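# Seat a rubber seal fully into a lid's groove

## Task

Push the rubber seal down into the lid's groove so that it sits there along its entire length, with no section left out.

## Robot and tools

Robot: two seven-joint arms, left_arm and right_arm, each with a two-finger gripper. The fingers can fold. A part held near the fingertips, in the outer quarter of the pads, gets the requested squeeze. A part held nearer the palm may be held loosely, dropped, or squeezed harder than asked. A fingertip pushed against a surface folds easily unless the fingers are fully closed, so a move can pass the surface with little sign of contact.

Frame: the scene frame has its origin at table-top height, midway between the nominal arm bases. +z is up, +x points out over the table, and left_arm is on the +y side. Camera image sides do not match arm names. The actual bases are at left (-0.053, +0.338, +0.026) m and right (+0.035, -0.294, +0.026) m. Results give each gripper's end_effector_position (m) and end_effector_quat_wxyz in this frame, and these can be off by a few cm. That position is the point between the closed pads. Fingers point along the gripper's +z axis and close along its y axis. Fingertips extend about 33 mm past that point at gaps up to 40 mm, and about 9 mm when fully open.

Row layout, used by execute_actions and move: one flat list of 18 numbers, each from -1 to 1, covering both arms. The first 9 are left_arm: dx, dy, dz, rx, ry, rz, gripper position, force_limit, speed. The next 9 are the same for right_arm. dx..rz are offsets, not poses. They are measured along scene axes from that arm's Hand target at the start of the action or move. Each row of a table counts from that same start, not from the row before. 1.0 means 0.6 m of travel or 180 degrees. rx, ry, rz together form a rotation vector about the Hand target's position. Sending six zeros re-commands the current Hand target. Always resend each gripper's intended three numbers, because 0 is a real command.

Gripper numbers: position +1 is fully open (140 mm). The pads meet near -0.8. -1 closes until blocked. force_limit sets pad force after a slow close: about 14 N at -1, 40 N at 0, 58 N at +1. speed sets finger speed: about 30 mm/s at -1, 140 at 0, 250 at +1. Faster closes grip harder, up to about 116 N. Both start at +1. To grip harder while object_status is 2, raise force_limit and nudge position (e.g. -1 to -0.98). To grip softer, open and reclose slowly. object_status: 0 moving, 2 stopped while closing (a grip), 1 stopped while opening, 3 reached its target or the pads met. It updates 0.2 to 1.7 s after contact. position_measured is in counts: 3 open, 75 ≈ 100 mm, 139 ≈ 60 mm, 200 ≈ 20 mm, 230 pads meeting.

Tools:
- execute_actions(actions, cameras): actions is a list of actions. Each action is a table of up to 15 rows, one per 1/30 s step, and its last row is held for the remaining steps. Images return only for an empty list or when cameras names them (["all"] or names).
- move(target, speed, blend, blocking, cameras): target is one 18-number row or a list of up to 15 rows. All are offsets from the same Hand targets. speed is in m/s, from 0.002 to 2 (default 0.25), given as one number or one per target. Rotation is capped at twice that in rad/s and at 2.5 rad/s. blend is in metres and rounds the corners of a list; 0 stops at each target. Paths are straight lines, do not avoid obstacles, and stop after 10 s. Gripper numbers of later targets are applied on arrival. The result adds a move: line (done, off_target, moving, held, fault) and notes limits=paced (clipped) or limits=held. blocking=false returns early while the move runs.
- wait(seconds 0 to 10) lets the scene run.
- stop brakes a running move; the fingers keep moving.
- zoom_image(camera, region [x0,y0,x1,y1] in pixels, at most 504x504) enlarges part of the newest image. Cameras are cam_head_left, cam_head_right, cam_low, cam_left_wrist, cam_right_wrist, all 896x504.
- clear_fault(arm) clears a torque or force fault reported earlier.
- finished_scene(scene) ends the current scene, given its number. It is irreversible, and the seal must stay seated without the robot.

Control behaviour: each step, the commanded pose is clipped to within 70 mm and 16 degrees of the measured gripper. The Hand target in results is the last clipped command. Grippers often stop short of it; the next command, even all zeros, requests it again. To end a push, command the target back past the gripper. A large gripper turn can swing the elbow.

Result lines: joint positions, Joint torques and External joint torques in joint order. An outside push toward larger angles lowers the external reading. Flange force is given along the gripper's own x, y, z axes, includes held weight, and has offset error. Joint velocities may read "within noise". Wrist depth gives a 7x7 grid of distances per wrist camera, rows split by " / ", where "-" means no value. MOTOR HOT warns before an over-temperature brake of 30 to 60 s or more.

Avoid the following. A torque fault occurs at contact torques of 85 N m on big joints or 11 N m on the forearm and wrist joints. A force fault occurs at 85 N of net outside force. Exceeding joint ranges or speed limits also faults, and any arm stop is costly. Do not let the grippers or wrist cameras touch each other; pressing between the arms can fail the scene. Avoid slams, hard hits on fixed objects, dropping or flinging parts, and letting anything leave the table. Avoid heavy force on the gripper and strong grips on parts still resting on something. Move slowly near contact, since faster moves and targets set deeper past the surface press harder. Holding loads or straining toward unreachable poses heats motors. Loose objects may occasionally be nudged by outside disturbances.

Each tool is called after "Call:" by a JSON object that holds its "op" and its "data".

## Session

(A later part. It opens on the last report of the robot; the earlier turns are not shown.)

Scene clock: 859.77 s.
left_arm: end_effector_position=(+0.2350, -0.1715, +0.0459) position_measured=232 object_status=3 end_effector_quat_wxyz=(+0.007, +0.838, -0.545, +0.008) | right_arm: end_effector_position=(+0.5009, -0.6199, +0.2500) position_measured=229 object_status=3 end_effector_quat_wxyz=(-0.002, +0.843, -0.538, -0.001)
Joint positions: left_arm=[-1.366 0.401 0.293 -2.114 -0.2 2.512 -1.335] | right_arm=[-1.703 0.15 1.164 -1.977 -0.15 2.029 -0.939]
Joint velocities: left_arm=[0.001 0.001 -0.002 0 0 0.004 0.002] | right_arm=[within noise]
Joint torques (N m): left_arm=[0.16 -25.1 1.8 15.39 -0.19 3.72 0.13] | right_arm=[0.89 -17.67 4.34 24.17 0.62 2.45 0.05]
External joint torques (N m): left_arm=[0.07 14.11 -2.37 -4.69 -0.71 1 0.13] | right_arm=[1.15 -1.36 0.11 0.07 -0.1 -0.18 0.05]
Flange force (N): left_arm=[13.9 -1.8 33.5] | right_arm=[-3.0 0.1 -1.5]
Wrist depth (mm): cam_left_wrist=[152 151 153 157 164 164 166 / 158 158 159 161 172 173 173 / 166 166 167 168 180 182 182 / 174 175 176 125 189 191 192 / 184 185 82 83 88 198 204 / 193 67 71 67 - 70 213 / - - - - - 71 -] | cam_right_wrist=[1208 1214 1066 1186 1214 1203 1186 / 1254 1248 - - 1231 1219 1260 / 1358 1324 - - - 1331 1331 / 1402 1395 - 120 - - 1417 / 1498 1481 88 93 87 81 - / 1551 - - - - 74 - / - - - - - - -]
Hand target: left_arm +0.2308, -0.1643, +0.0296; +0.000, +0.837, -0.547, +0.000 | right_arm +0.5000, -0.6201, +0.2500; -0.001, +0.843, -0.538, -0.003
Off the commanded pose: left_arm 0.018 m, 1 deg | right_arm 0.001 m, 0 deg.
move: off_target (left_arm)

Call:
{"op": "move", "data": {"target": [[0,0,0.0267,0,0,0,-1,0,-1,0,0,0,0,0,0,-0.8,0,0],[0,0,0.075,0,0,0,-1,0,-1,0,0,0,0,0,0,-0.8,0,0]], "speed": [0.03,0.06], "blend": [0.005,0], "cameras": ["cam_left_wrist","cam_low"]}}

Call:
{"op": "zoom_image", "data": {"camera": "cam_left_wrist", "region": [300, 0, 560, 260]}}

Scene clock: 867.83 s.
left_arm: end_effector_position=(+0.2309, -0.1652, +0.0742) position_measured=232 object_status=3 end_effector_quat_wxyz=(+0.002, +0.836, -0.548, +0.001) | right_arm: end_effector_position=(+0.5009, -0.6199, +0.2500) position_measured=229 object_status=3 end_effector_quat_wxyz=(-0.002, +0.843, -0.538, -0.001)
Joint positions: left_arm=[-1.386 0.338 0.317 -2.117 -0.165 2.436 -1.354] | right_arm=[-1.703 0.15 1.164 -1.977 -0.15 2.029 -0.939]
Joint velocities: left_arm=[0 0 0.001 0.001 0 -0.004 -0.006] | right_arm=[within noise]
Joint torques (N m): left_arm=[-0.98 -37.05 4.22 20.82 1.04 2.38 -0.28] | right_arm=[0.94 -17.65 4.31 24.18 0.62 2.46 0.06]
External joint torques (N m): left_arm=[-0.93 0.95 0.57 -0.17 0.48 -0.3 -0.28] | right_arm=[0.91 -1.11 -0.23 -0.03 -0.11 -0.19 0.06]
Flange force (N): left_arm=[1.2 1.4 -0.1] | right_arm=[-2.0 0.0 -1.0]
Wrist depth (mm): cam_left_wrist=[175 175 175 180 188 189 190 / 183 184 185 187 198 199 198 / 194 195 195 195 209 210 206 / 204 205 206 125 219 223 218 / 216 215 82 83 88 230 237 / 230 - 71 67 - 70 250 / - - - - - 71 -] | cam_right_wrist=[1208 1197 1070 1219 1192 1192 1192 / 1273 1260 - - 1237 1254 1254 / 1317 1331 392 - - 1291 1304 / 1417 1373 423 120 404 412 1402 / 1490 1490 88 93 87 83 412 / 1561 - - - - 74 - / - - - - - - -]
Hand target: left_arm +0.2308, -0.1643, +0.0746; +0.000, +0.837, -0.547, +0.000 | right_arm +0.5000, -0.6201, +0.2500; -0.001, +0.843, -0.538, -0.003
Off the commanded pose: left_arm 0.001 m, 0 deg | right_arm 0.001 m, 0 deg.
move: done
Images, in order (width x height): cam_low 896x504, cam_left_wrist 896x504.

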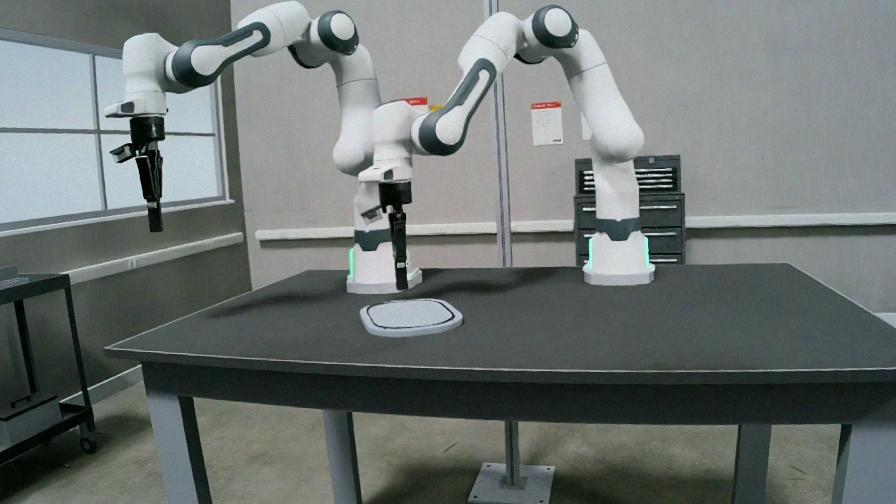

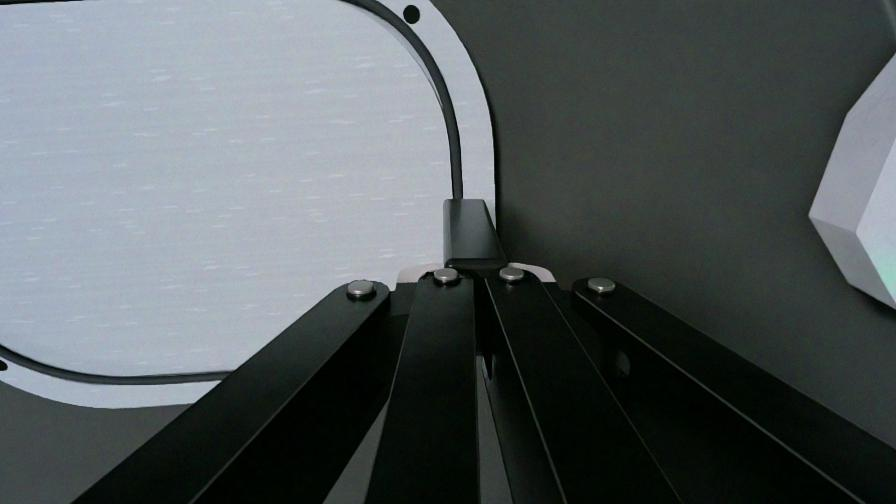

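Scaled by 1.938 from the camera's 896x504 image, which has a finer 1280x720 frame.

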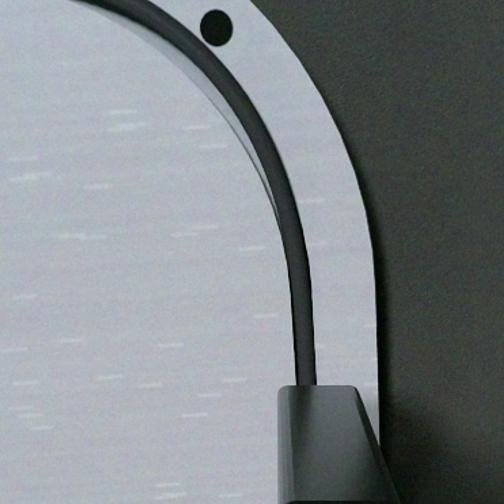

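Call:
{"op": "move", "data": {"target": [[0.0092,-0.0142,-0.0377,0,0,0,-1,0,-1,0,0,0,0,0,0,-0.8,0,0],[0.0048,-0.0067,-0.0653,0,0,0,-1,0,-1,0,0,0,0,0,0,-0.8,0,0],[0.0193,-0.0352,-0.0377,0,0,0,-1,0,-1,0,0,0,0,0,0,-0.8,0,0],[0.0150,-0.0277,-0.0653,0,0,0,-1,0,-1,0,0,0,0,0,0,-0.8,0,0],[0.0307,-0.0535,-0.0377,0,0,0,-1,0,-1,0,0,0,0,0,0,-0.8,0,0],[0.0263,-0.0460,-0.0653,0,0,0,-1,0,-1,0,0,0,0,0,0,-0.8,0,0],[0.0405,-0.0647,-0.0377,0,0,0,-1,0,-1,0,0,0,0,0,0,-0.8,0,0],[0.0362,-0.0572,-0.0653,0,0,0,-1,0,-1,0,0,0,0,0,0,-0.8,0,0],[0.0512,-0.0750,-0.0377,0,0,0,-1,0,-1,0,0,0,0,0,0,-0.8,0,0],[0.0468,-0.0675,-0.0653,0,0,0,-1,0,-1,0,0,0,0,0,0,-0.8,0,0],[0.0512,-0.0750,0,0,0,0,-1,0,-1,0,0,0,0,0,0,-0.8,0,0]], "speed": 0.06, "blend": [0.004,0,0.004,0,0.004,0,0.004,0,0.004,0,0], "cameras": ["cam_left_wrist","cam_low"]}}

Call:
{"op": "zoom_image", "data": {"camera": "cam_left_wrist", "region": [200, 0, 560, 260]}}

Scene clock: 925.47 s.
left_arm: end_effector_position=(+0.2616, -0.2103, +0.0744) position_measured=232 object_status=3 end_effector_quat_wxyz=(+0.002, +0.837, -0.548, +0.001) | right_arm: end_effector_position=(+0.5009, -0.6199, +0.2500) position_measured=229 object_status=3 end_effector_quat_wxyz=(-0.002, +0.843, -0.538, -0.001)
Joint positions: left_arm=[-1.34 0.475 0.294 -1.898 -0.193 2.35 -1.336] | right_arm=[-1.703 0.15 1.164 -1.977 -0.15 2.029 -0.939]
Joint velocities: left_arm=[-0.001 0.001 0 -0.001 0 -0.004 -0.001] | right_arm=[within noise]
Joint torques (N m): left_arm=[-1.26 -42.25 5.42 21.89 1.05 2.46 -0.33] | right_arm=[0.91 -17.67 4.39 24.16 0.63 2.46 0.08]
External joint torques (N m): left_arm=[-1.24 0.85 0.57 0.12 0.44 -0.2 -0.33] | right_arm=[0.78 -1.23 -0.21 0.13 -0.11 -0.16 0.08]
Flange force (N): left_arm=[2.1 1.8 -0.1] | right_arm=[-2.5 0.4 -1.5]
Wrist depth (mm): cam_left_wrist=[185 186 185 188 188 189 191 / 186 184 185 193 198 199 200 / 193 194 196 196 209 210 211 / 204 206 206 125 219 222 217 / 216 215 82 83 88 230 216 / 227 - 71 67 - 70 245 / - - - - - 71 -] | cam_right_wrist=[1203 1208 1197 1186 1203 1192 1186 / 1260 1304 - - 1260 1248 1260 / 1338 1331 - - 403 1254 1304 / 1417 1402 - 120 395 - 1417 / 1498 1465 88 93 87 82 - / 1561 - - - - 74 - / - - - - - - -]
Hand target: left_arm +0.2616, -0.2093, +0.0746; +0.000, +0.837, -0.547, +0.000 | right_arm +0.5000, -0.6201, +0.2500; -0.001, +0.843, -0.538, -0.003
Off the commanded pose: left_arm 0.001 m, 0 deg | right_arm 0.001 m, 0 deg.
move: done
Images, in order (width x height): cam_low 896x504, cam_left_wrist 896x504.

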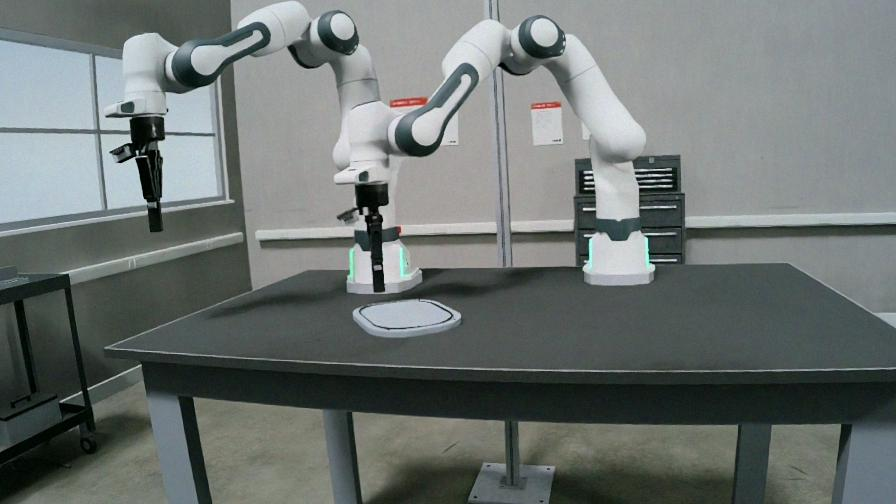

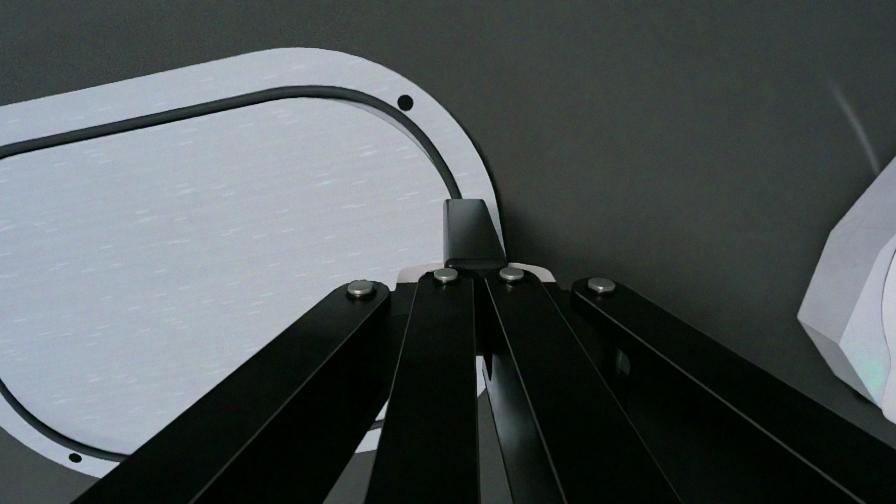

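Scaled by 1.400 from the camera's 896x504 image, which has a finer 1280x720 frame.

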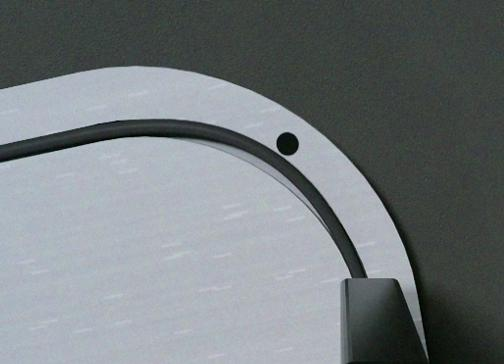

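Call:
{"op": "move", "data": {"target": [0.145,0.14,0.2667,0,0,0.064,1,0,1,0,0,0,0,0,0,-0.8,0,0], "speed": 0.2, "cameras": ["cam_left_wrist"]}}

Call:
{"op": "zoom_image", "data": {"camera": "cam_left_wrist", "region": [240, 0, 460, 300]}}

Call:
{"op": "zoom_image", "data": {"camera": "cam_left_wrist", "region": [430, 0, 650, 300]}}

Scene clock: 953.50 s.
left_arm: end_effector_position=(+0.3491, -0.1264, +0.2353) position_measured=3 object_status=3 end_effector_quat_wxyz=(+0.003, +0.887, -0.461, +0.001) | right_arm: end_effector_position=(+0.5009, -0.6199, +0.2500) position_measured=229 object_status=3 end_effector_quat_wxyz=(-0.002, +0.843, -0.538, -0.001)
Joint positions: left_arm=[-1.285 0.223 0.446 -1.832 -0.112 2.036 -1.393] | right_arm=[-1.703 0.15 1.164 -1.977 -0.15 2.029 -0.939]
Joint velocities: left_arm=[0.001 0.001 -0.001 0 0 -0.003 -0.004] | right_arm=[within noise]
Joint torques (N m): left_arm=[-0.95 -34.83 3.47 24.5 1.26 2.4 -0.31] | right_arm=[0.92 -17.67 4.37 24.2 0.62 2.45 0.08]
External joint torques (N m): left_arm=[-1 1.4 0.09 0.06 0.49 -0.27 -0.31] | right_arm=[0.89 -1.23 -0.15 0.11 -0.11 -0.17 0.08]
Flange force (N): left_arm=[3.6 1.2 0.0] | right_arm=[-2.3 0.1 -1.4]
Wrist depth (mm): cam_left_wrist=[329 330 324 325 329 336 338 / 344 346 338 339 341 352 354 / 361 363 356 356 358 371 363 / 379 133 380 376 381 137 342 / - 113 410 411 413 137 97 / - 432 437 439 442 450 98 / - 462 466 469 472 476 -] | cam_right_wrist=[1231 1197 1186 1197 1197 1192 1208 / 1267 1285 - - 1260 1237 1243 / 1331 1338 - - - 1267 1304 / 1387 1410 406 120 - - 1402 / 1490 1481 88 93 87 82 - / 1570 - - - - 74 - / - - - - - - -]
Hand target: left_arm +0.3486, -0.1253, +0.2346; +0.000, +0.888, -0.460, +0.000 | right_arm +0.5000, -0.6201, +0.2500; -0.001, +0.843, -0.538, -0.003
Off the commanded pose: left_arm 0.001 m, 0 deg | right_arm 0.001 m, 0 deg.
move: done
Images, in order (width x height): cam_left_wrist 896x504.

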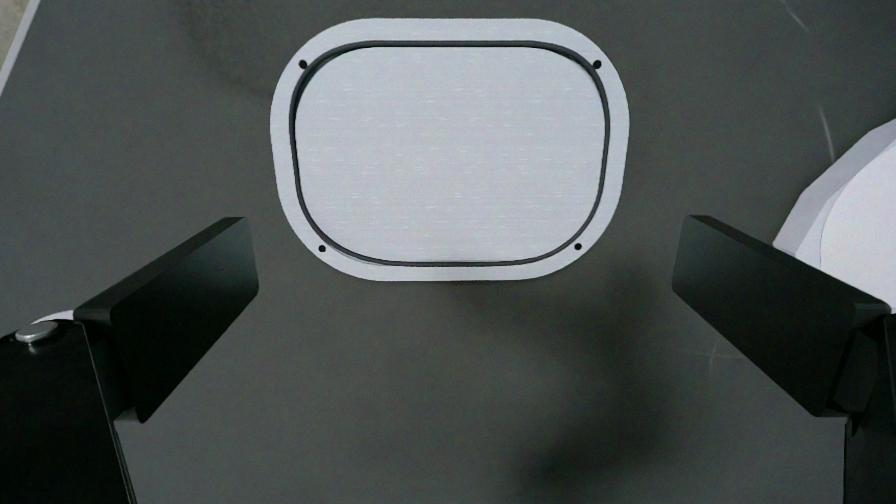

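Scaled by 1.680 from the camera's 896x504 image, which has a finer 1280x720 frame.

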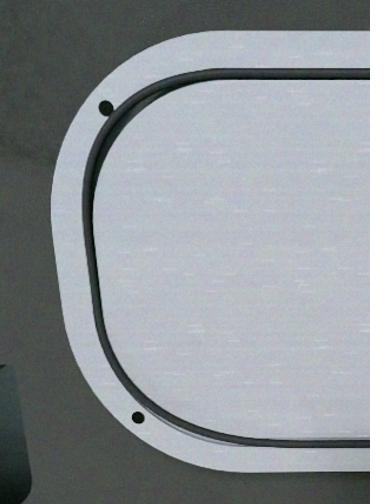

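Scaled by 1.680 from the camera's 896x504 image, which has a finer 1280x720 frame.

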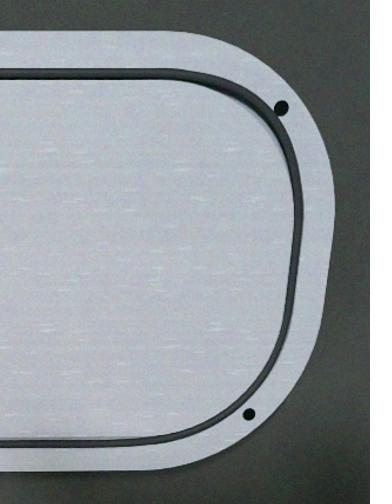

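Call:
{"op": "zoom_image", "data": {"camera": "cam_left_wrist", "region": [270, 30, 390, 150]}}

Call:
{"op": "zoom_image", "data": {"camera": "cam_left_wrist", "region": [270, 150, 390, 290]}}

Call:
{"op": "zoom_image", "data": {"camera": "cam_left_wrist", "region": [520, 30, 640, 150]}}

Call:
{"op": "zoom_image", "data": {"camera": "cam_left_wrist", "region": [500, 150, 640, 290]}}

Call:
{"op": "zoom_image", "data": {"camera": "cam_left_wrist", "region": [370, 20, 530, 80]}}

Call:
{"op": "zoom_image", "data": {"camera": "cam_left_wrist", "region": [370, 230, 530, 290]}}

Scaled by 4.200 from the camera's 896x504 image, which has a finer 1280x720 frame.

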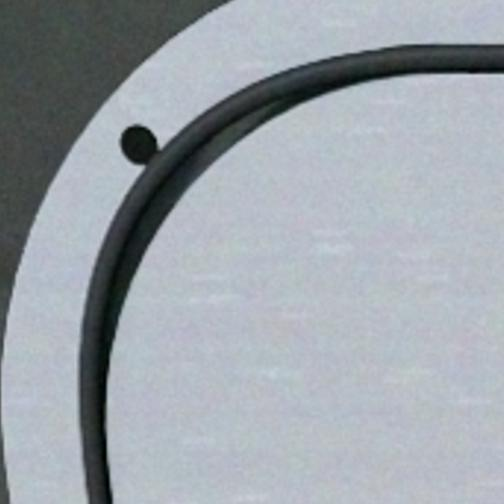

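Scaled by 3.600 from the camera's 896x504 image, which has a finer 1280x720 frame.

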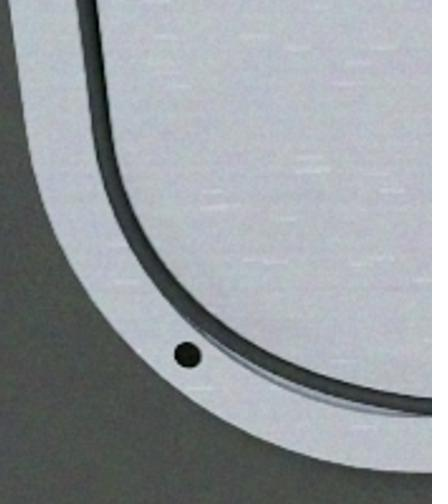

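Scaled by 4.200 from the camera's 896x504 image, which has a finer 1280x720 frame.

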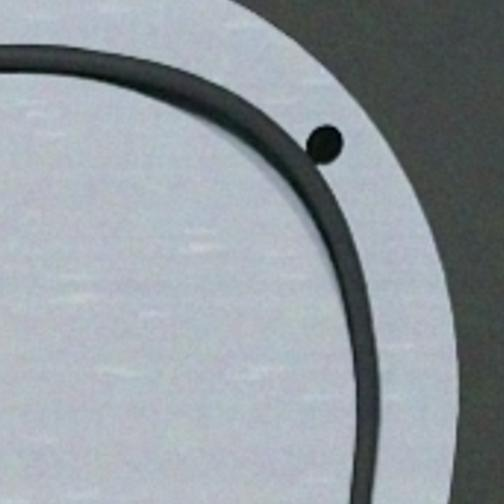

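Scaled by 3.600 from the camera's 896x504 image, which has a finer 1280x720 frame.

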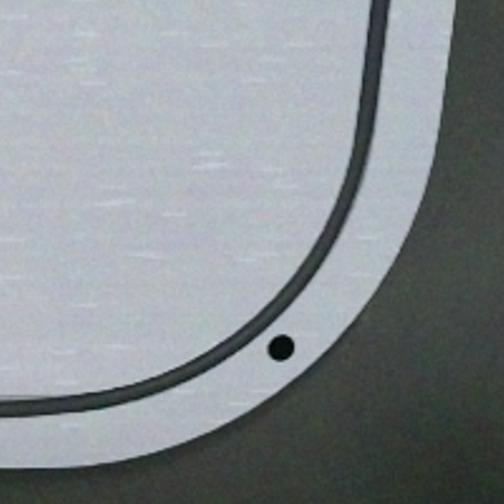

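Scaled by 3.150 from the camera's 896x504 image, which has a finer 1280x720 frame.

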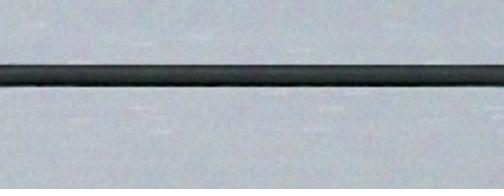

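Scaled by 3.150 from the camera's 896x504 image, which has a finer 1280x720 frame.

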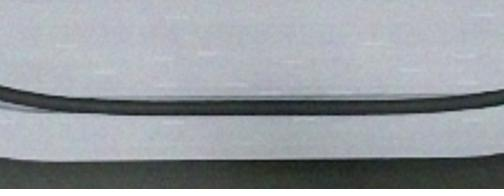

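Call:
{"op": "move", "data": {"target": [0.1533,0.1098,-0.2667,0,0,0,-1,0,1,0,0,0,0,0,0,-0.8,0,0], "speed": 0.2, "cameras": ["cam_left_wrist"]}}

Call:
{"op": "zoom_image", "data": {"camera": "cam_left_wrist", "region": [380, 0, 700, 260]}}

Scene clock: 1020.00 s.
left_arm: end_effector_position=(+0.4389, -0.0577, +0.0729) position_measured=236 object_status=3 end_effector_quat_wxyz=(-0.001, +0.889, -0.457, -0.003) | right_arm: end_effector_position=(+0.5009, -0.6199, +0.2500) position_measured=229 object_status=3 end_effector_quat_wxyz=(-0.002, +0.843, -0.538, -0.001)
Joint positions: left_arm=[-1.058 0.498 0.392 -1.885 -0.253 2.328 -1.136] | right_arm=[-1.703 0.15 1.164 -1.977 -0.15 2.029 -0.939]
Joint velocities: left_arm=[-0.001 -0.001 0 0.001 0.001 0 0.005] | right_arm=[within noise]
Joint torques (N m): left_arm=[-0.31 -42.25 6.29 21.97 0.59 2.95 0.09] | right_arm=[0.93 -17.67 4.35 24.18 0.62 2.46 0.08]
External joint torques (N m): left_arm=[-0.42 0.27 -0.33 0.38 -0.01 0.31 0.09] | right_arm=[0.98 -1.25 -0.1 0.06 -0.11 -0.18 0.08]
Flange force (N): left_arm=[1.7 0.0 1.0] | right_arm=[-2.5 0.0 -1.3]
Wrist depth (mm): cam_left_wrist=[184 185 186 183 176 177 178 / 194 194 195 187 185 187 187 / 205 205 206 195 196 197 197 / 217 217 217 115 205 208 209 / 230 231 82 83 88 216 222 / 244 - 71 67 - 70 234 / - - - - - 71 -] | cam_right_wrist=[1203 1203 1304 1192 1192 1181 1203 / 1273 1260 - - 1254 1254 1243 / 1267 1304 393 - - 1298 1291 / 1380 1395 - 120 - - 1351 / 1465 1465 88 93 87 82 - / 1542 - - - - 74 - / - - - - - - -]
Hand target: left_arm +0.4405, -0.0594, +0.0746; +0.000, +0.888, -0.460, +0.000 | right_arm +0.5000, -0.6201, +0.2500; -0.001, +0.843, -0.538, -0.003
Off the commanded pose: left_arm 0.003 m, 1 deg | right_arm 0.001 m, 0 deg.
move: done
Images, in order (width x height): cam_left_wrist 896x504.

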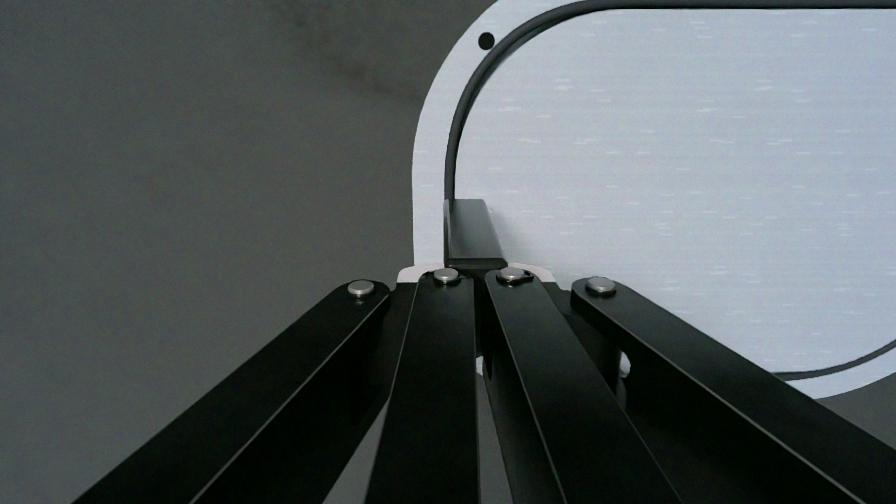

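Scaled by 1.575 from the camera's 896x504 image, which has a finer 1280x720 frame.

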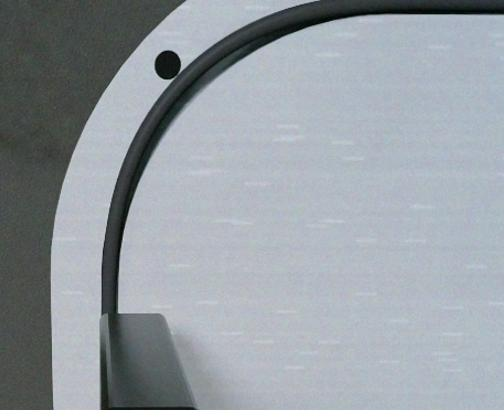

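Call:
{"op": "move", "data": {"target": [[-0.0092,0.0247,-0.0385,0,0,0,-1,0,1,0,0,0,0,0,0,-0.8,0,0],[-0.0114,0.0272,-0.066,0,0,0,-1,0,1,0,0,0,0,0,0,-0.8,0,0],[-0.0092,0.0247,-0.0385,0,0,0,-1,0,1,0,0,0,0,0,0,-0.8,0,0],[0.0052,0.0042,-0.0385,0,0,0,-1,0,1,0,0,0,0,0,0,-0.8,0,0],[0.0030,0.0067,-0.066,0,0,0,-1,0,1,0,0,0,0,0,0,-0.8,0,0],[0.0052,0.0042,-0.0385,0,0,0,-1,0,1,0,0,0,0,0,0,-0.8,0,0],[0.0177,-0.0135,-0.0385,0,0,0,-1,0,1,0,0,0,0,0,0,-0.8,0,0],[0.0155,-0.0110,-0.066,0,0,0,-1,0,1,0,0,0,0,0,0,-0.8,0,0],[0.0177,-0.0135,-0.0385,0,0,0,-1,0,1,0,0,0,0,0,0,-0.8,0,0],[0.0292,-0.0298,-0.0385,0,0,0,-1,0,1,0,0,0,0,0,0,-0.8,0,0],[0.0270,-0.0273,-0.066,0,0,0,-1,0,1,0,0,0,0,0,0,-0.8,0,0],[0.0292,-0.0298,-0.0385,0,0,0,-1,0,1,0,0,0,0,0,0,-0.8,0,0],[0.0400,-0.0510,-0.0385,0,0,0,-1,0,1,0,0,0,0,0,0,-0.8,0,0],[0.0378,-0.0485,-0.066,0,0,0,-1,0,1,0,0,0,0,0,0,-0.8,0,0],[0.0400,-0.0510,-0.0385,0,0,0,-1,0,1,0,0,0,0,0,0,-0.8,0,0]], "speed": 0.06, "blend": [0.004,0,0.004,0.004,0,0.004,0.004,0,0.004,0.004,0,0.004,0.004,0,0], "cameras": ["cam_left_wrist"]}}

Call:
{"op": "zoom_image", "data": {"camera": "cam_left_wrist", "region": [380, 0, 700, 260]}}

Scene clock: 1050.33 s.
left_arm: end_effector_position=(+0.4648, -0.0904, +0.0507) position_measured=236 object_status=3 end_effector_quat_wxyz=(+0.002, +0.887, -0.461, +0.001) | right_arm: end_effector_position=(+0.5009, -0.6199, +0.2500) position_measured=229 object_status=3 end_effector_quat_wxyz=(-0.002, +0.843, -0.538, -0.001)
Joint positions: left_arm=[-1.027 0.639 0.365 -1.716 -0.295 2.303 -1.125] | right_arm=[-1.703 0.15 1.164 -1.977 -0.15 2.029 -0.939]
Joint velocities: left_arm=[0 0.001 0.001 0 -0.001 -0.004 -0.001] | right_arm=[within noise]
Joint torques (N m): left_arm=[-1.16 -46.07 8.35 21.95 0.91 2.47 -0.28] | right_arm=[0.92 -17.66 4.33 24.19 0.62 2.46 0.07]
External joint torques (N m): left_arm=[-1.17 1.02 0.66 0.08 0.29 -0.22 -0.28] | right_arm=[0.94 -1.24 -0.13 0.11 -0.11 -0.16 0.07]
Flange force (N): left_arm=[2.7 1.2 0.2] | right_arm=[-2.3 0.0 -1.4]
Wrist depth (mm): cam_left_wrist=[165 165 166 167 166 166 168 / 174 174 174 173 164 165 166 / 183 183 184 175 174 174 175 / 193 194 194 124 181 185 185 / 204 205 82 83 88 192 197 / 217 - 71 67 - 70 207 / - - - - - 71 -] | cam_right_wrist=[1225 1208 1192 1197 1197 1192 1214 / 1267 1267 - - 1237 1237 1243 / 1331 1324 - - - 1324 1291 / 1373 1358 410 120 - - 1298 / 1465 1498 88 93 87 82 - / 1570 - - - - 74 453 / - - - - - - -]
Hand target: left_arm +0.4645, -0.0900, +0.0515; +0.000, +0.888, -0.460, +0.000 | right_arm +0.5000, -0.6201, +0.2500; -0.001, +0.843, -0.538, -0.003
Off the commanded pose: left_arm 0.001 m, 0 deg | right_arm 0.001 m, 0 deg.
move: done
Images, in order (width x height): cam_left_wrist 896x504.

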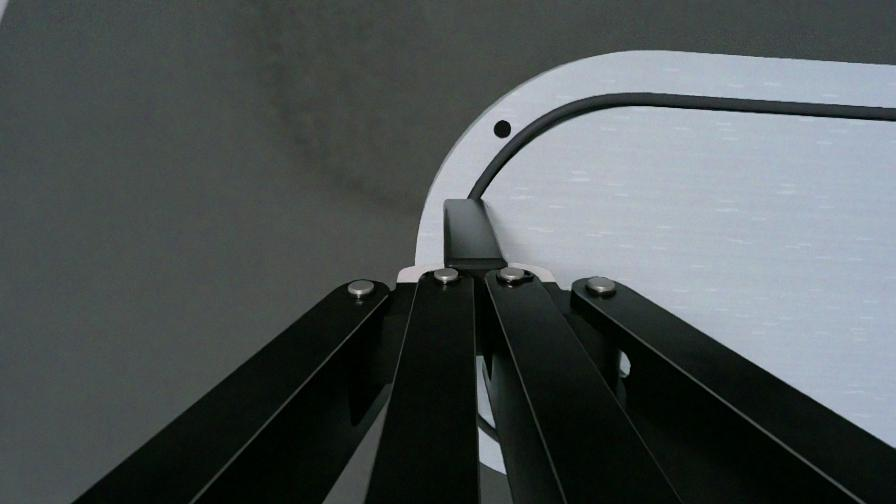

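Scaled by 1.575 from the camera's 896x504 image, which has a finer 1280x720 frame.

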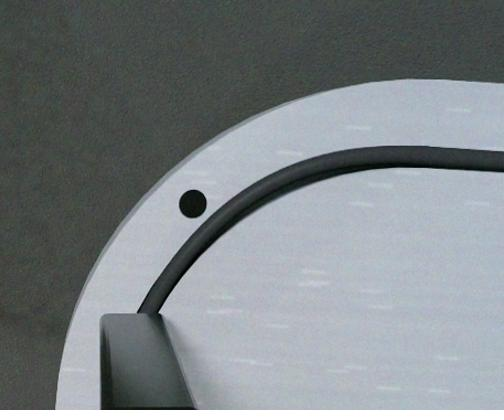

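Call:
{"op": "move", "data": {"target": [[0.0095,-0.0135,0,0,0,0,-1,0,1,0,0,0,0,0,0,-0.8,0,0],[0.0040,-0.0077,-0.0275,0,0,0,-1,0,1,0,0,0,0,0,0,-0.8,0,0],[0.0095,-0.0135,0,0,0,0,-1,0,1,0,0,0,0,0,0,-0.8,0,0],[0.0128,-0.0340,0,0,0,0,-1,0,1,0,0,0,0,0,0,-0.8,0,0],[0.0073,-0.0282,-0.0275,0,0,0,-1,0,1,0,0,0,0,0,0,-0.8,0,0],[0.0128,-0.0340,0,0,0,0,-1,0,1,0,0,0,0,0,0,-0.8,0,0],[0.0112,-0.0547,0,0,0,0,-1,0,1,0,0,0,0,0,0,-0.8,0,0],[0.0057,-0.0489,-0.0275,0,0,0,-1,0,1,0,0,0,0,0,0,-0.8,0,0],[0.0112,-0.0547,0,0,0,0,-1,0,1,0,0,0,0,0,0,-0.8,0,0],[0.0050,-0.0747,0,0,0,0,-1,0,1,0,0,0,0,0,0,-0.8,0,0],[-0.0005,-0.0689,-0.0275,0,0,0,-1,0,1,0,0,0,0,0,0,-0.8,0,0],[0.0050,-0.0747,0,0,0,0,-1,0,1,0,0,0,0,0,0,-0.8,0,0],[-0.0055,-0.0923,0,0,0,0,-1,0,1,0,0,0,0,0,0,-0.8,0,0],[-0.0110,-0.0865,-0.0275,0,0,0,-1,0,1,0,0,0,0,0,0,-0.8,0,0],[-0.0055,-0.0923,0.01,0,0,0,-1,0,1,0,0,0,0,0,0,-0.8,0,0]], "speed": 0.06, "blend": [0.004,0,0.004,0.004,0,0.004,0.004,0,0.004,0.004,0,0.004,0.004,0,0], "cameras": ["cam_left_wrist"]}}

Call:
{"op": "zoom_image", "data": {"camera": "cam_left_wrist", "region": [380, 80, 780, 300]}}

Scene clock: 1086.03 s.
left_arm: end_effector_position=(+0.4616, -0.1461, +0.0572) position_measured=236 object_status=3 end_effector_quat_wxyz=(+0.002, +0.887, -0.461, +0.001) | right_arm: end_effector_position=(+0.5009, -0.6199, +0.2500) position_measured=229 object_status=3 end_effector_quat_wxyz=(-0.002, +0.843, -0.538, -0.001)
Joint positions: left_arm=[-1.07 0.731 0.371 -1.54 -0.312 2.216 -1.192] | right_arm=[-1.703 0.15 1.164 -1.977 -0.15 2.029 -0.939]
Joint velocities: left_arm=[0.001 0 0.001 -0.001 0 -0.005 -0.001] | right_arm=[within noise]
Joint torques (N m): left_arm=[-1.02 -48.95 9.25 22.53 0.99 2.48 -0.36] | right_arm=[0.92 -17.67 4.34 24.18 0.61 2.46 0.06]
External joint torques (N m): left_arm=[-1.1 0.97 0.76 0.14 0.32 -0.19 -0.36] | right_arm=[0.88 -1.16 -0.2 0.01 -0.12 -0.18 0.06]
Flange force (N): left_arm=[3.0 1.2 0.2] | right_arm=[-2.2 0.1 -1.1]
Wrist depth (mm): cam_left_wrist=[172 171 172 173 173 174 175 / 180 180 181 182 182 183 184 / 189 190 190 187 183 186 190 / 200 200 199 125 188 191 193 / 211 211 82 83 88 199 204 / 222 - 71 67 - 70 215 / - - - - - 71 -] | cam_right_wrist=[1214 1214 1140 1208 1203 1186 1176 / 1273 1260 - - 1243 1248 1237 / 1351 1311 - - - 1291 1317 / 1425 1402 - 120 - - 1395 / 1490 1456 88 93 87 82 - / 1570 - - - - 74 452 / - - - - - - -]
Hand target: left_arm +0.4612, -0.1454, +0.0575; +0.000, +0.888, -0.460, +0.000 | right_arm +0.5000, -0.6201, +0.2500; -0.001, +0.843, -0.538, -0.003
Off the commanded pose: left_arm 0.001 m, 0 deg | right_arm 0.001 m, 0 deg.
move: done
Images, in order (width x height): cam_left_wrist 896x504.

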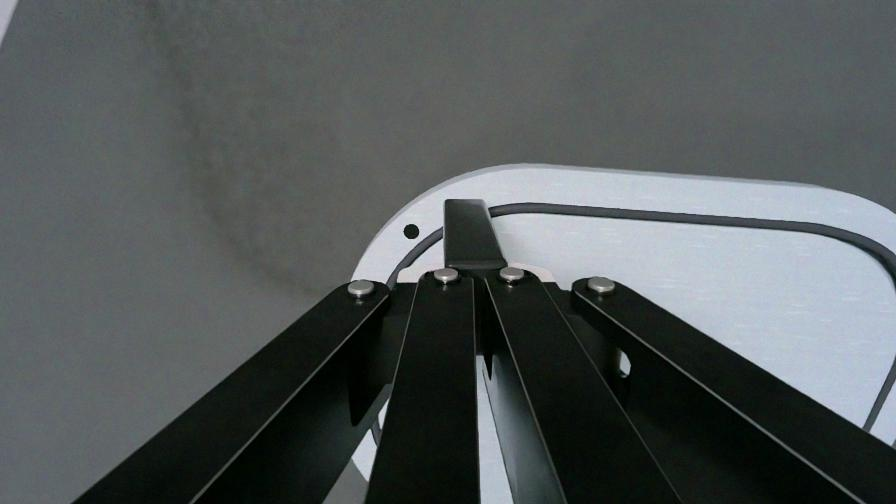

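Scaled by 1.260 from the camera's 896x504 image, which has a finer 1280x720 frame.

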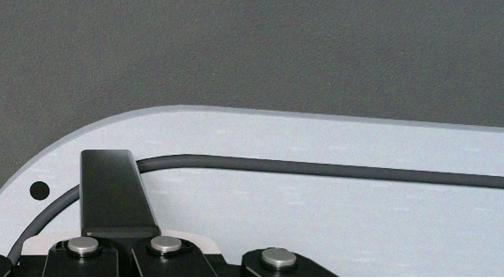

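Call:
{"op": "move", "data": {"target": [[-0.0112,-0.0208,-0.01,0,0,0,-1,0,1,0,0,0,0,0,0,-0.8,0,0],[-0.0167,-0.0150,-0.0375,0,0,0,-1,0,1,0,0,0,0,0,0,-0.8,0,0],[-0.0112,-0.0208,-0.01,0,0,0,-1,0,1,0,0,0,0,0,0,-0.8,0,0],[-0.0300,-0.0337,-0.01,0,0,0,-1,0,1,0,0,0,0,0,0,-0.8,0,0],[-0.0355,-0.0279,-0.0375,0,0,0,-1,0,1,0,0,0,0,0,0,-0.8,0,0],[-0.0300,-0.0337,-0.01,0,0,0,-1,0,1,0,0,0,0,0,0,-0.8,0,0],[-0.0500,-0.0457,-0.01,0,0,0,-1,0,1,0,0,0,0,0,0,-0.8,0,0],[-0.0555,-0.0399,-0.0375,0,0,0,-1,0,1,0,0,0,0,0,0,-0.8,0,0],[-0.0500,-0.0457,-0.01,0,0,0,-1,0,1,0,0,0,0,0,0,-0.8,0,0],[-0.0700,-0.0578,-0.01,0,0,0,-1,0,1,0,0,0,0,0,0,-0.8,0,0],[-0.0755,-0.0520,-0.0375,0,0,0,-1,0,1,0,0,0,0,0,0,-0.8,0,0],[-0.0700,-0.0578,-0.01,0,0,0,-1,0,1,0,0,0,0,0,0,-0.8,0,0],[-0.0900,-0.0698,-0.01,0,0,0,-1,0,1,0,0,0,0,0,0,-0.8,0,0],[-0.0955,-0.0640,-0.0375,0,0,0,-1,0,1,0,0,0,0,0,0,-0.8,0,0],[-0.0900,-0.0698,0,0,0,0,-1,0,1,0,0,0,0,0,0,-0.8,0,0]], "speed": 0.06, "blend": [0.004,0,0.004,0.004,0,0.004,0.004,0,0.004,0.004,0,0.004,0.004,0,0], "cameras": ["cam_left_wrist"]}}

Call:
{"op": "zoom_image", "data": {"camera": "cam_left_wrist", "region": [200, 80, 700, 300]}}

Scene clock: 1115.90 s.
left_arm: end_effector_position=(+0.4075, -0.1881, +0.0572) position_measured=236 object_status=3 end_effector_quat_wxyz=(+0.002, +0.887, -0.461, +0.001) | right_arm: end_effector_position=(+0.5009, -0.6199, +0.2500) position_measured=229 object_status=3 end_effector_quat_wxyz=(-0.002, +0.843, -0.538, -0.001)
Joint positions: left_arm=[-1.191 0.713 0.394 -1.579 -0.328 2.23 -1.277] | right_arm=[-1.703 0.15 1.164 -1.977 -0.15 2.029 -0.939]
Joint velocities: left_arm=[-0.001 0.001 -0.001 0.001 -0.001 -0.006 -0.001] | right_arm=[within noise]
Joint torques (N m): left_arm=[-1.02 -48.1 9.42 22.38 1.01 2.47 -0.29] | right_arm=[0.94 -17.62 4.35 24.14 0.63 2.46 0.09]
External joint torques (N m): left_arm=[-0.95 0.59 0.75 0.37 0.34 -0.17 -0.29] | right_arm=[0.98 -1.17 -0.11 -0.02 -0.1 -0.18 0.09]
Flange force (N): left_arm=[2.9 1.2 -0.4] | right_arm=[-2.3 -0.1 -1.0]
Wrist depth (mm): cam_left_wrist=[171 172 172 173 173 174 175 / 180 180 181 182 182 183 184 / 189 190 184 184 188 191 194 / 200 196 189 125 189 192 205 / 212 207 82 83 88 199 217 / 222 - 71 67 - 70 229 / - - - - - 71 -] | cam_right_wrist=[1208 1214 1231 1186 1186 1192 1192 / 1285 1267 - - 1214 1248 1248 / 1317 1331 - - - 1324 1311 / 1410 1402 - 120 - - 1324 / 1490 1507 88 93 87 83 - / 1570 - - - - 74 - / - - - - - - -]
Hand target: left_arm +0.4072, -0.1873, +0.0575; +0.000, +0.888, -0.460, +0.000 | right_arm +0.5000, -0.6201, +0.2500; -0.001, +0.843, -0.538, -0.003
Off the commanded pose: left_arm 0.001 m, 0 deg | right_arm 0.001 m, 0 deg.
move: done
Images, in order (width x height): cam_left_wrist 896x504.

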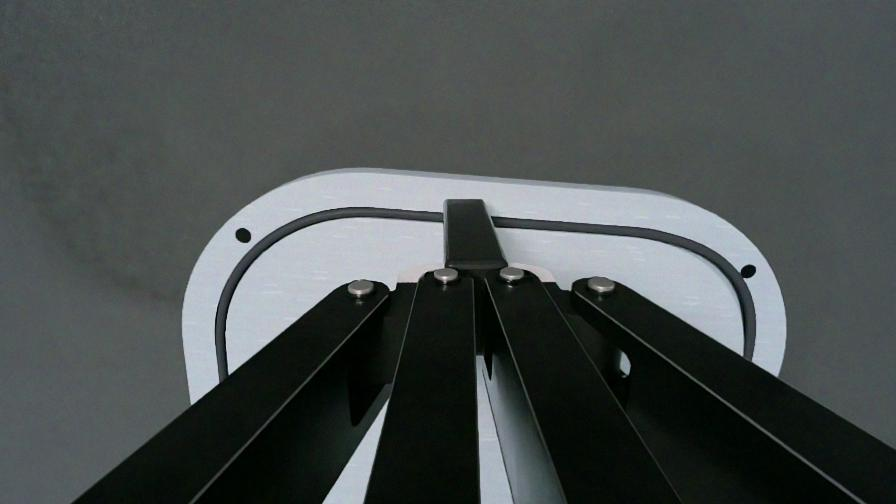

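Scaled by 1.008 from the camera's 896x504 image, which has a finer 1280x720 frame.

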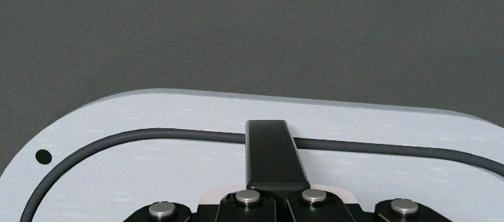

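Call:
{"op": "move", "data": {"target": [[-0.0187,-0.0133,-0.01,0,0,0,-1,0,1,0,0,0,0,0,0,-0.8,0,0],[-0.0242,-0.0075,-0.0375,0,0,0,-1,0,1,0,0,0,0,0,0,-0.8,0,0],[-0.0187,-0.0133,-0.01,0,0,0,-1,0,1,0,0,0,0,0,0,-0.8,0,0],[-0.0387,-0.0252,-0.01,0,0,0,-1,0,1,0,0,0,0,0,0,-0.8,0,0],[-0.0442,-0.0194,-0.0375,0,0,0,-1,0,1,0,0,0,0,0,0,-0.8,0,0],[-0.0387,-0.0252,-0.01,0,0,0,-1,0,1,0,0,0,0,0,0,-0.8,0,0],[-0.0588,-0.0372,-0.01,0,0,0,-1,0,1,0,0,0,0,0,0,-0.8,0,0],[-0.0643,-0.0314,-0.0375,0,0,0,-1,0,1,0,0,0,0,0,0,-0.8,0,0],[-0.0588,-0.0372,-0.01,0,0,0,-1,0,1,0,0,0,0,0,0,-0.8,0,0],[-0.0788,-0.0490,-0.01,0,0,0,-1,0,1,0,0,0,0,0,0,-0.8,0,0],[-0.0843,-0.0432,-0.0375,0,0,0,-1,0,1,0,0,0,0,0,0,-0.8,0,0],[-0.0788,-0.0490,-0.01,0,0,0,-1,0,1,0,0,0,0,0,0,-0.8,0,0],[-0.0988,-0.0610,-0.01,0,0,0,-1,0,1,0,0,0,0,0,0,-0.8,0,0],[-0.1043,-0.0552,-0.0375,0,0,0,-1,0,1,0,0,0,0,0,0,-0.8,0,0],[-0.0988,-0.0610,0,0,0,0,-1,0,1,0,0,0,0,0,0,-0.8,0,0]], "speed": 0.06, "blend": [0.004,0,0.004,0.004,0,0.004,0.004,0,0.004,0.004,0,0.004,0.004,0,0], "cameras": ["cam_left_wrist"]}}

Call:
{"op": "zoom_image", "data": {"camera": "cam_left_wrist", "region": [100, 100, 600, 350]}}

Scene clock: 1140.13 s.
left_arm: end_effector_position=(+0.3482, -0.2247, +0.0572) position_measured=236 object_status=3 end_effector_quat_wxyz=(+0.002, +0.887, -0.461, +0.001) | right_arm: end_effector_position=(+0.5009, -0.6199, +0.2500) position_measured=229 object_status=3 end_effector_quat_wxyz=(-0.002, +0.843, -0.538, -0.001)
Joint positions: left_arm=[-1.318 0.695 0.42 -1.621 -0.345 2.245 -1.364] | right_arm=[-1.703 0.15 1.164 -1.977 -0.15 2.029 -0.939]
Joint velocities: left_arm=[0 0 0.002 0 0 -0.005 0] | right_arm=[within noise]
Joint torques (N m): left_arm=[-0.98 -47.08 9.81 22.13 1.03 2.45 -0.27] | right_arm=[0.94 -17.71 4.35 24.2 0.62 2.45 0.06]
External joint torques (N m): left_arm=[-1.05 0.94 0.62 0.21 0.36 -0.22 -0.27] | right_arm=[0.81 -1.16 -0.28 0.08 -0.11 -0.18 0.06]
Flange force (N): left_arm=[2.7 1.7 0.0] | right_arm=[-2.1 0.2 -1.2]
Wrist depth (mm): cam_left_wrist=[171 171 172 173 174 174 175 / 180 181 181 182 183 183 185 / 185 181 182 183 190 194 194 / 188 188 189 125 191 205 206 / 199 198 82 83 88 212 218 / 209 - 71 67 - 70 229 / - - - - - 71 -] | cam_right_wrist=[1214 1214 1203 1203 1203 1197 1197 / 1279 1248 - - 1243 1254 1254 / 1338 1317 - - - 1311 1304 / 1387 1395 - 120 - - 1254 / 1481 1410 88 93 87 82 428 / 1579 - - - - 74 - / - - - - - - -]
Hand target: left_arm +0.3480, -0.2239, +0.0575; +0.000, +0.888, -0.460, +0.000 | right_arm +0.5000, -0.6201, +0.2500; -0.001, +0.843, -0.538, -0.003
Off the commanded pose: left_arm 0.001 m, 0 deg | right_arm 0.001 m, 0 deg.
move: done
Images, in order (width x height): cam_left_wrist 896x504.

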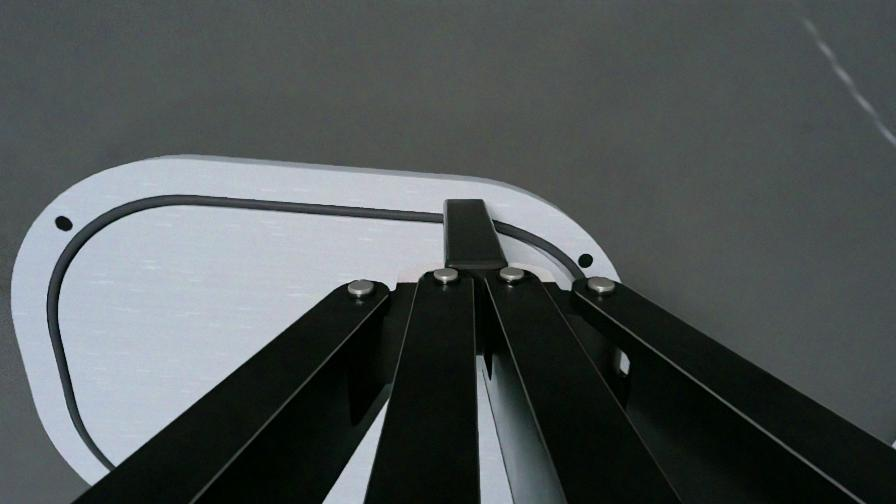

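Scaled by 1.008 from the camera's 896x504 image, which has a finer 1280x720 frame.

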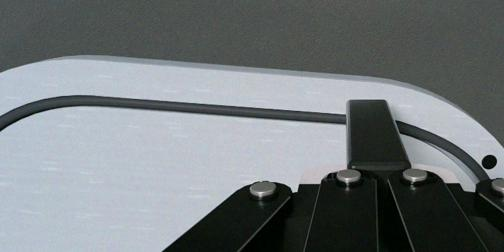

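Call:
{"op": "zoom_image", "data": {"camera": "cam_left_wrist", "region": [40, 180, 180, 300]}}

Call:
{"op": "zoom_image", "data": {"camera": "cam_left_wrist", "region": [340, 180, 480, 260]}}

Call:
{"op": "zoom_image", "data": {"camera": "cam_left_wrist", "region": [470, 180, 640, 300]}}

Scaled by 3.600 from the camera's 896x504 image, which has a finer 1280x720 frame.

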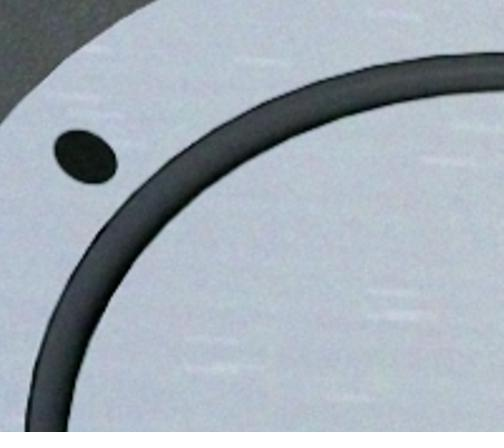

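Scaled by 3.600 from the camera's 896x504 image, which has a finer 1280x720 frame.

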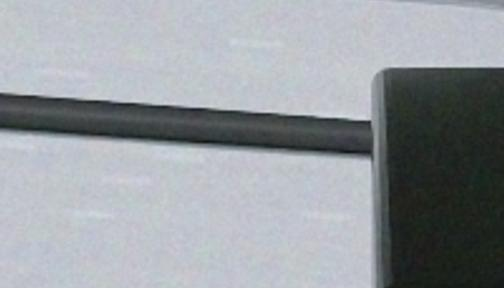

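Scaled by 2.965 from the camera's 896x504 image, which has a finer 1280x720 frame.

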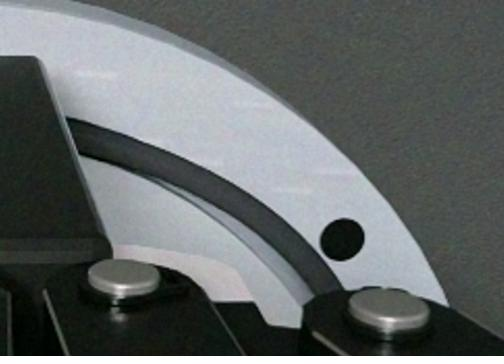

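Call:
{"op": "move", "data": {"target": [[-0.0150,-0.0090,-0.01,0,0,0,-1,0,1,0,0,0,0,0,0,-0.8,0,0],[-0.0195,-0.0015,-0.0375,0,0,0,-1,0,1,0,0,0,0,0,0,-0.8,0,0],[-0.0150,-0.0090,-0.01,0,0,0,-1,0,1,0,0,0,0,0,0,-0.8,0,0],[-0.0288,-0.0163,-0.01,0,0,0,-1,0,1,0,0,0,0,0,0,-0.8,0,0],[-0.0333,-0.0088,-0.0375,0,0,0,-1,0,1,0,0,0,0,0,0,-0.8,0,0],[-0.0288,-0.0163,-0.01,0,0,0,-1,0,1,0,0,0,0,0,0,-0.8,0,0],[-0.0492,-0.0207,-0.01,0,0,0,-1,0,1,0,0,0,0,0,0,-0.8,0,0],[-0.0537,-0.0132,-0.0375,0,0,0,-1,0,1,0,0,0,0,0,0,-0.8,0,0],[-0.0492,-0.0207,-0.01,0,0,0,-1,0,1,0,0,0,0,0,0,-0.8,0,0],[-0.0700,-0.0203,-0.01,0,0,0,-1,0,1,0,0,0,0,0,0,-0.8,0,0],[-0.0745,-0.0128,-0.0375,0,0,0,-1,0,1,0,0,0,0,0,0,-0.8,0,0],[-0.0700,-0.0203,-0.01,0,0,0,-1,0,1,0,0,0,0,0,0,-0.8,0,0],[-0.0900,-0.0153,-0.01,0,0,0,-1,0,1,0,0,0,0,0,0,-0.8,0,0],[-0.0945,-0.0078,-0.0375,0,0,0,-1,0,1,0,0,0,0,0,0,-0.8,0,0],[-0.0900,-0.0153,0,0,0,0,-1,0,1,0,0,0,0,0,0,-0.8,0,0]], "speed": 0.06, "blend": [0.004,0,0.004,0.004,0,0.004,0.004,0,0.004,0.004,0,0.004,0.004,0,0], "cameras": ["cam_left_wrist"]}}

Call:
{"op": "zoom_image", "data": {"camera": "cam_left_wrist", "region": [300, 100, 560, 300]}}

Scene clock: 1173.77 s.
left_arm: end_effector_position=(+0.2941, -0.2338, +0.0571) position_measured=236 object_status=3 end_effector_quat_wxyz=(+0.002, +0.887, -0.461, +0.000) | right_arm: end_effector_position=(+0.5009, -0.6199, +0.2500) position_measured=229 object_status=3 end_effector_quat_wxyz=(-0.002, +0.843, -0.538, -0.001)
Joint positions: left_arm=[-1.434 0.637 0.448 -1.729 -0.354 2.288 -1.423] | right_arm=[-1.703 0.15 1.164 -1.977 -0.15 2.029 -0.939]
Joint velocities: left_arm=[0 0 0.001 -0.002 -0.001 -0.004 -0.002] | right_arm=[within noise]
Joint torques (N m): left_arm=[-1.09 -44.73 9.77 21.69 1.06 2.47 -0.29] | right_arm=[0.92 -17.62 4.31 24.2 0.62 2.45 0.07]
External joint torques (N m): left_arm=[-1.12 0.96 0.63 0.17 0.41 -0.2 -0.29] | right_arm=[1.03 -1.26 -0.07 0.17 -0.11 -0.17 0.07]
Flange force (N): left_arm=[2.1 2.0 -0.2] | right_arm=[-2.1 -0.2 -1.5]
Wrist depth (mm): cam_left_wrist=[172 172 172 173 174 174 175 / 171 173 177 182 182 183 185 / 178 178 179 181 192 193 195 / 188 188 189 125 202 205 205 / 198 198 82 83 88 212 218 / 209 - 71 67 - 70 218 / - - - - - 71 -] | cam_right_wrist=[1231 1214 1219 1208 1197 1208 1197 / 1254 1273 382 379 1237 1231 1243 / 1331 1298 - - - 1311 1317 / 1380 1387 - 120 - 406 1402 / 1465 1473 88 93 87 83 - / 1561 - - - - 74 - / - - - - - - -]
Hand target: left_arm +0.2940, -0.2331, +0.0575; +0.000, +0.888, -0.460, +0.000 | right_arm +0.5000, -0.6201, +0.2500; -0.001, +0.843, -0.538, -0.003
Off the commanded pose: left_arm 0.001 m, 0 deg | right_arm 0.001 m, 0 deg.
move: done
Images, in order (width x height): cam_left_wrist 896x504.

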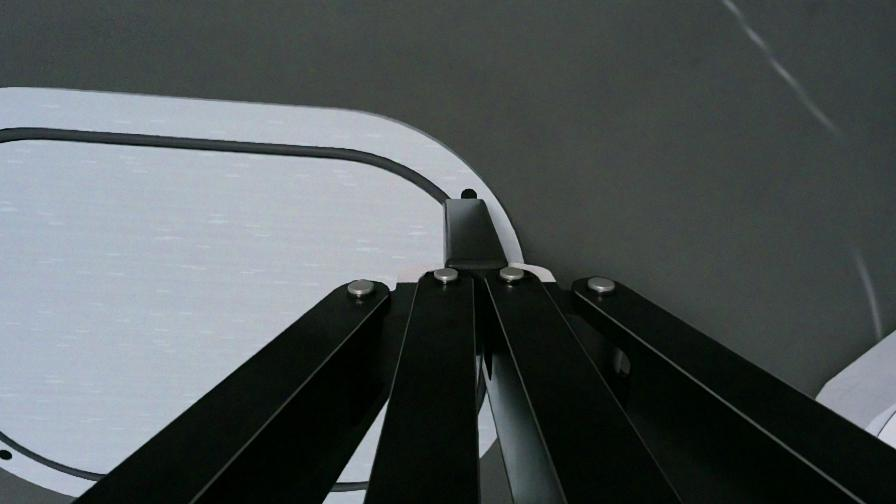

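Scaled by 1.938 from the camera's 896x504 image, which has a finer 1280x720 frame.

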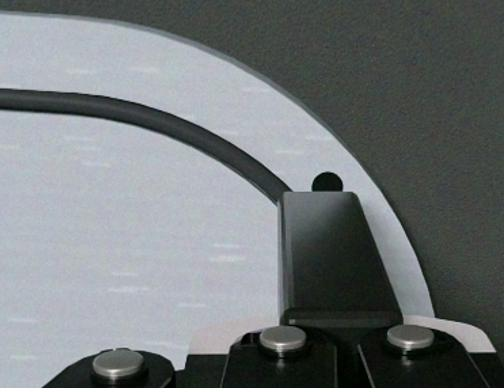

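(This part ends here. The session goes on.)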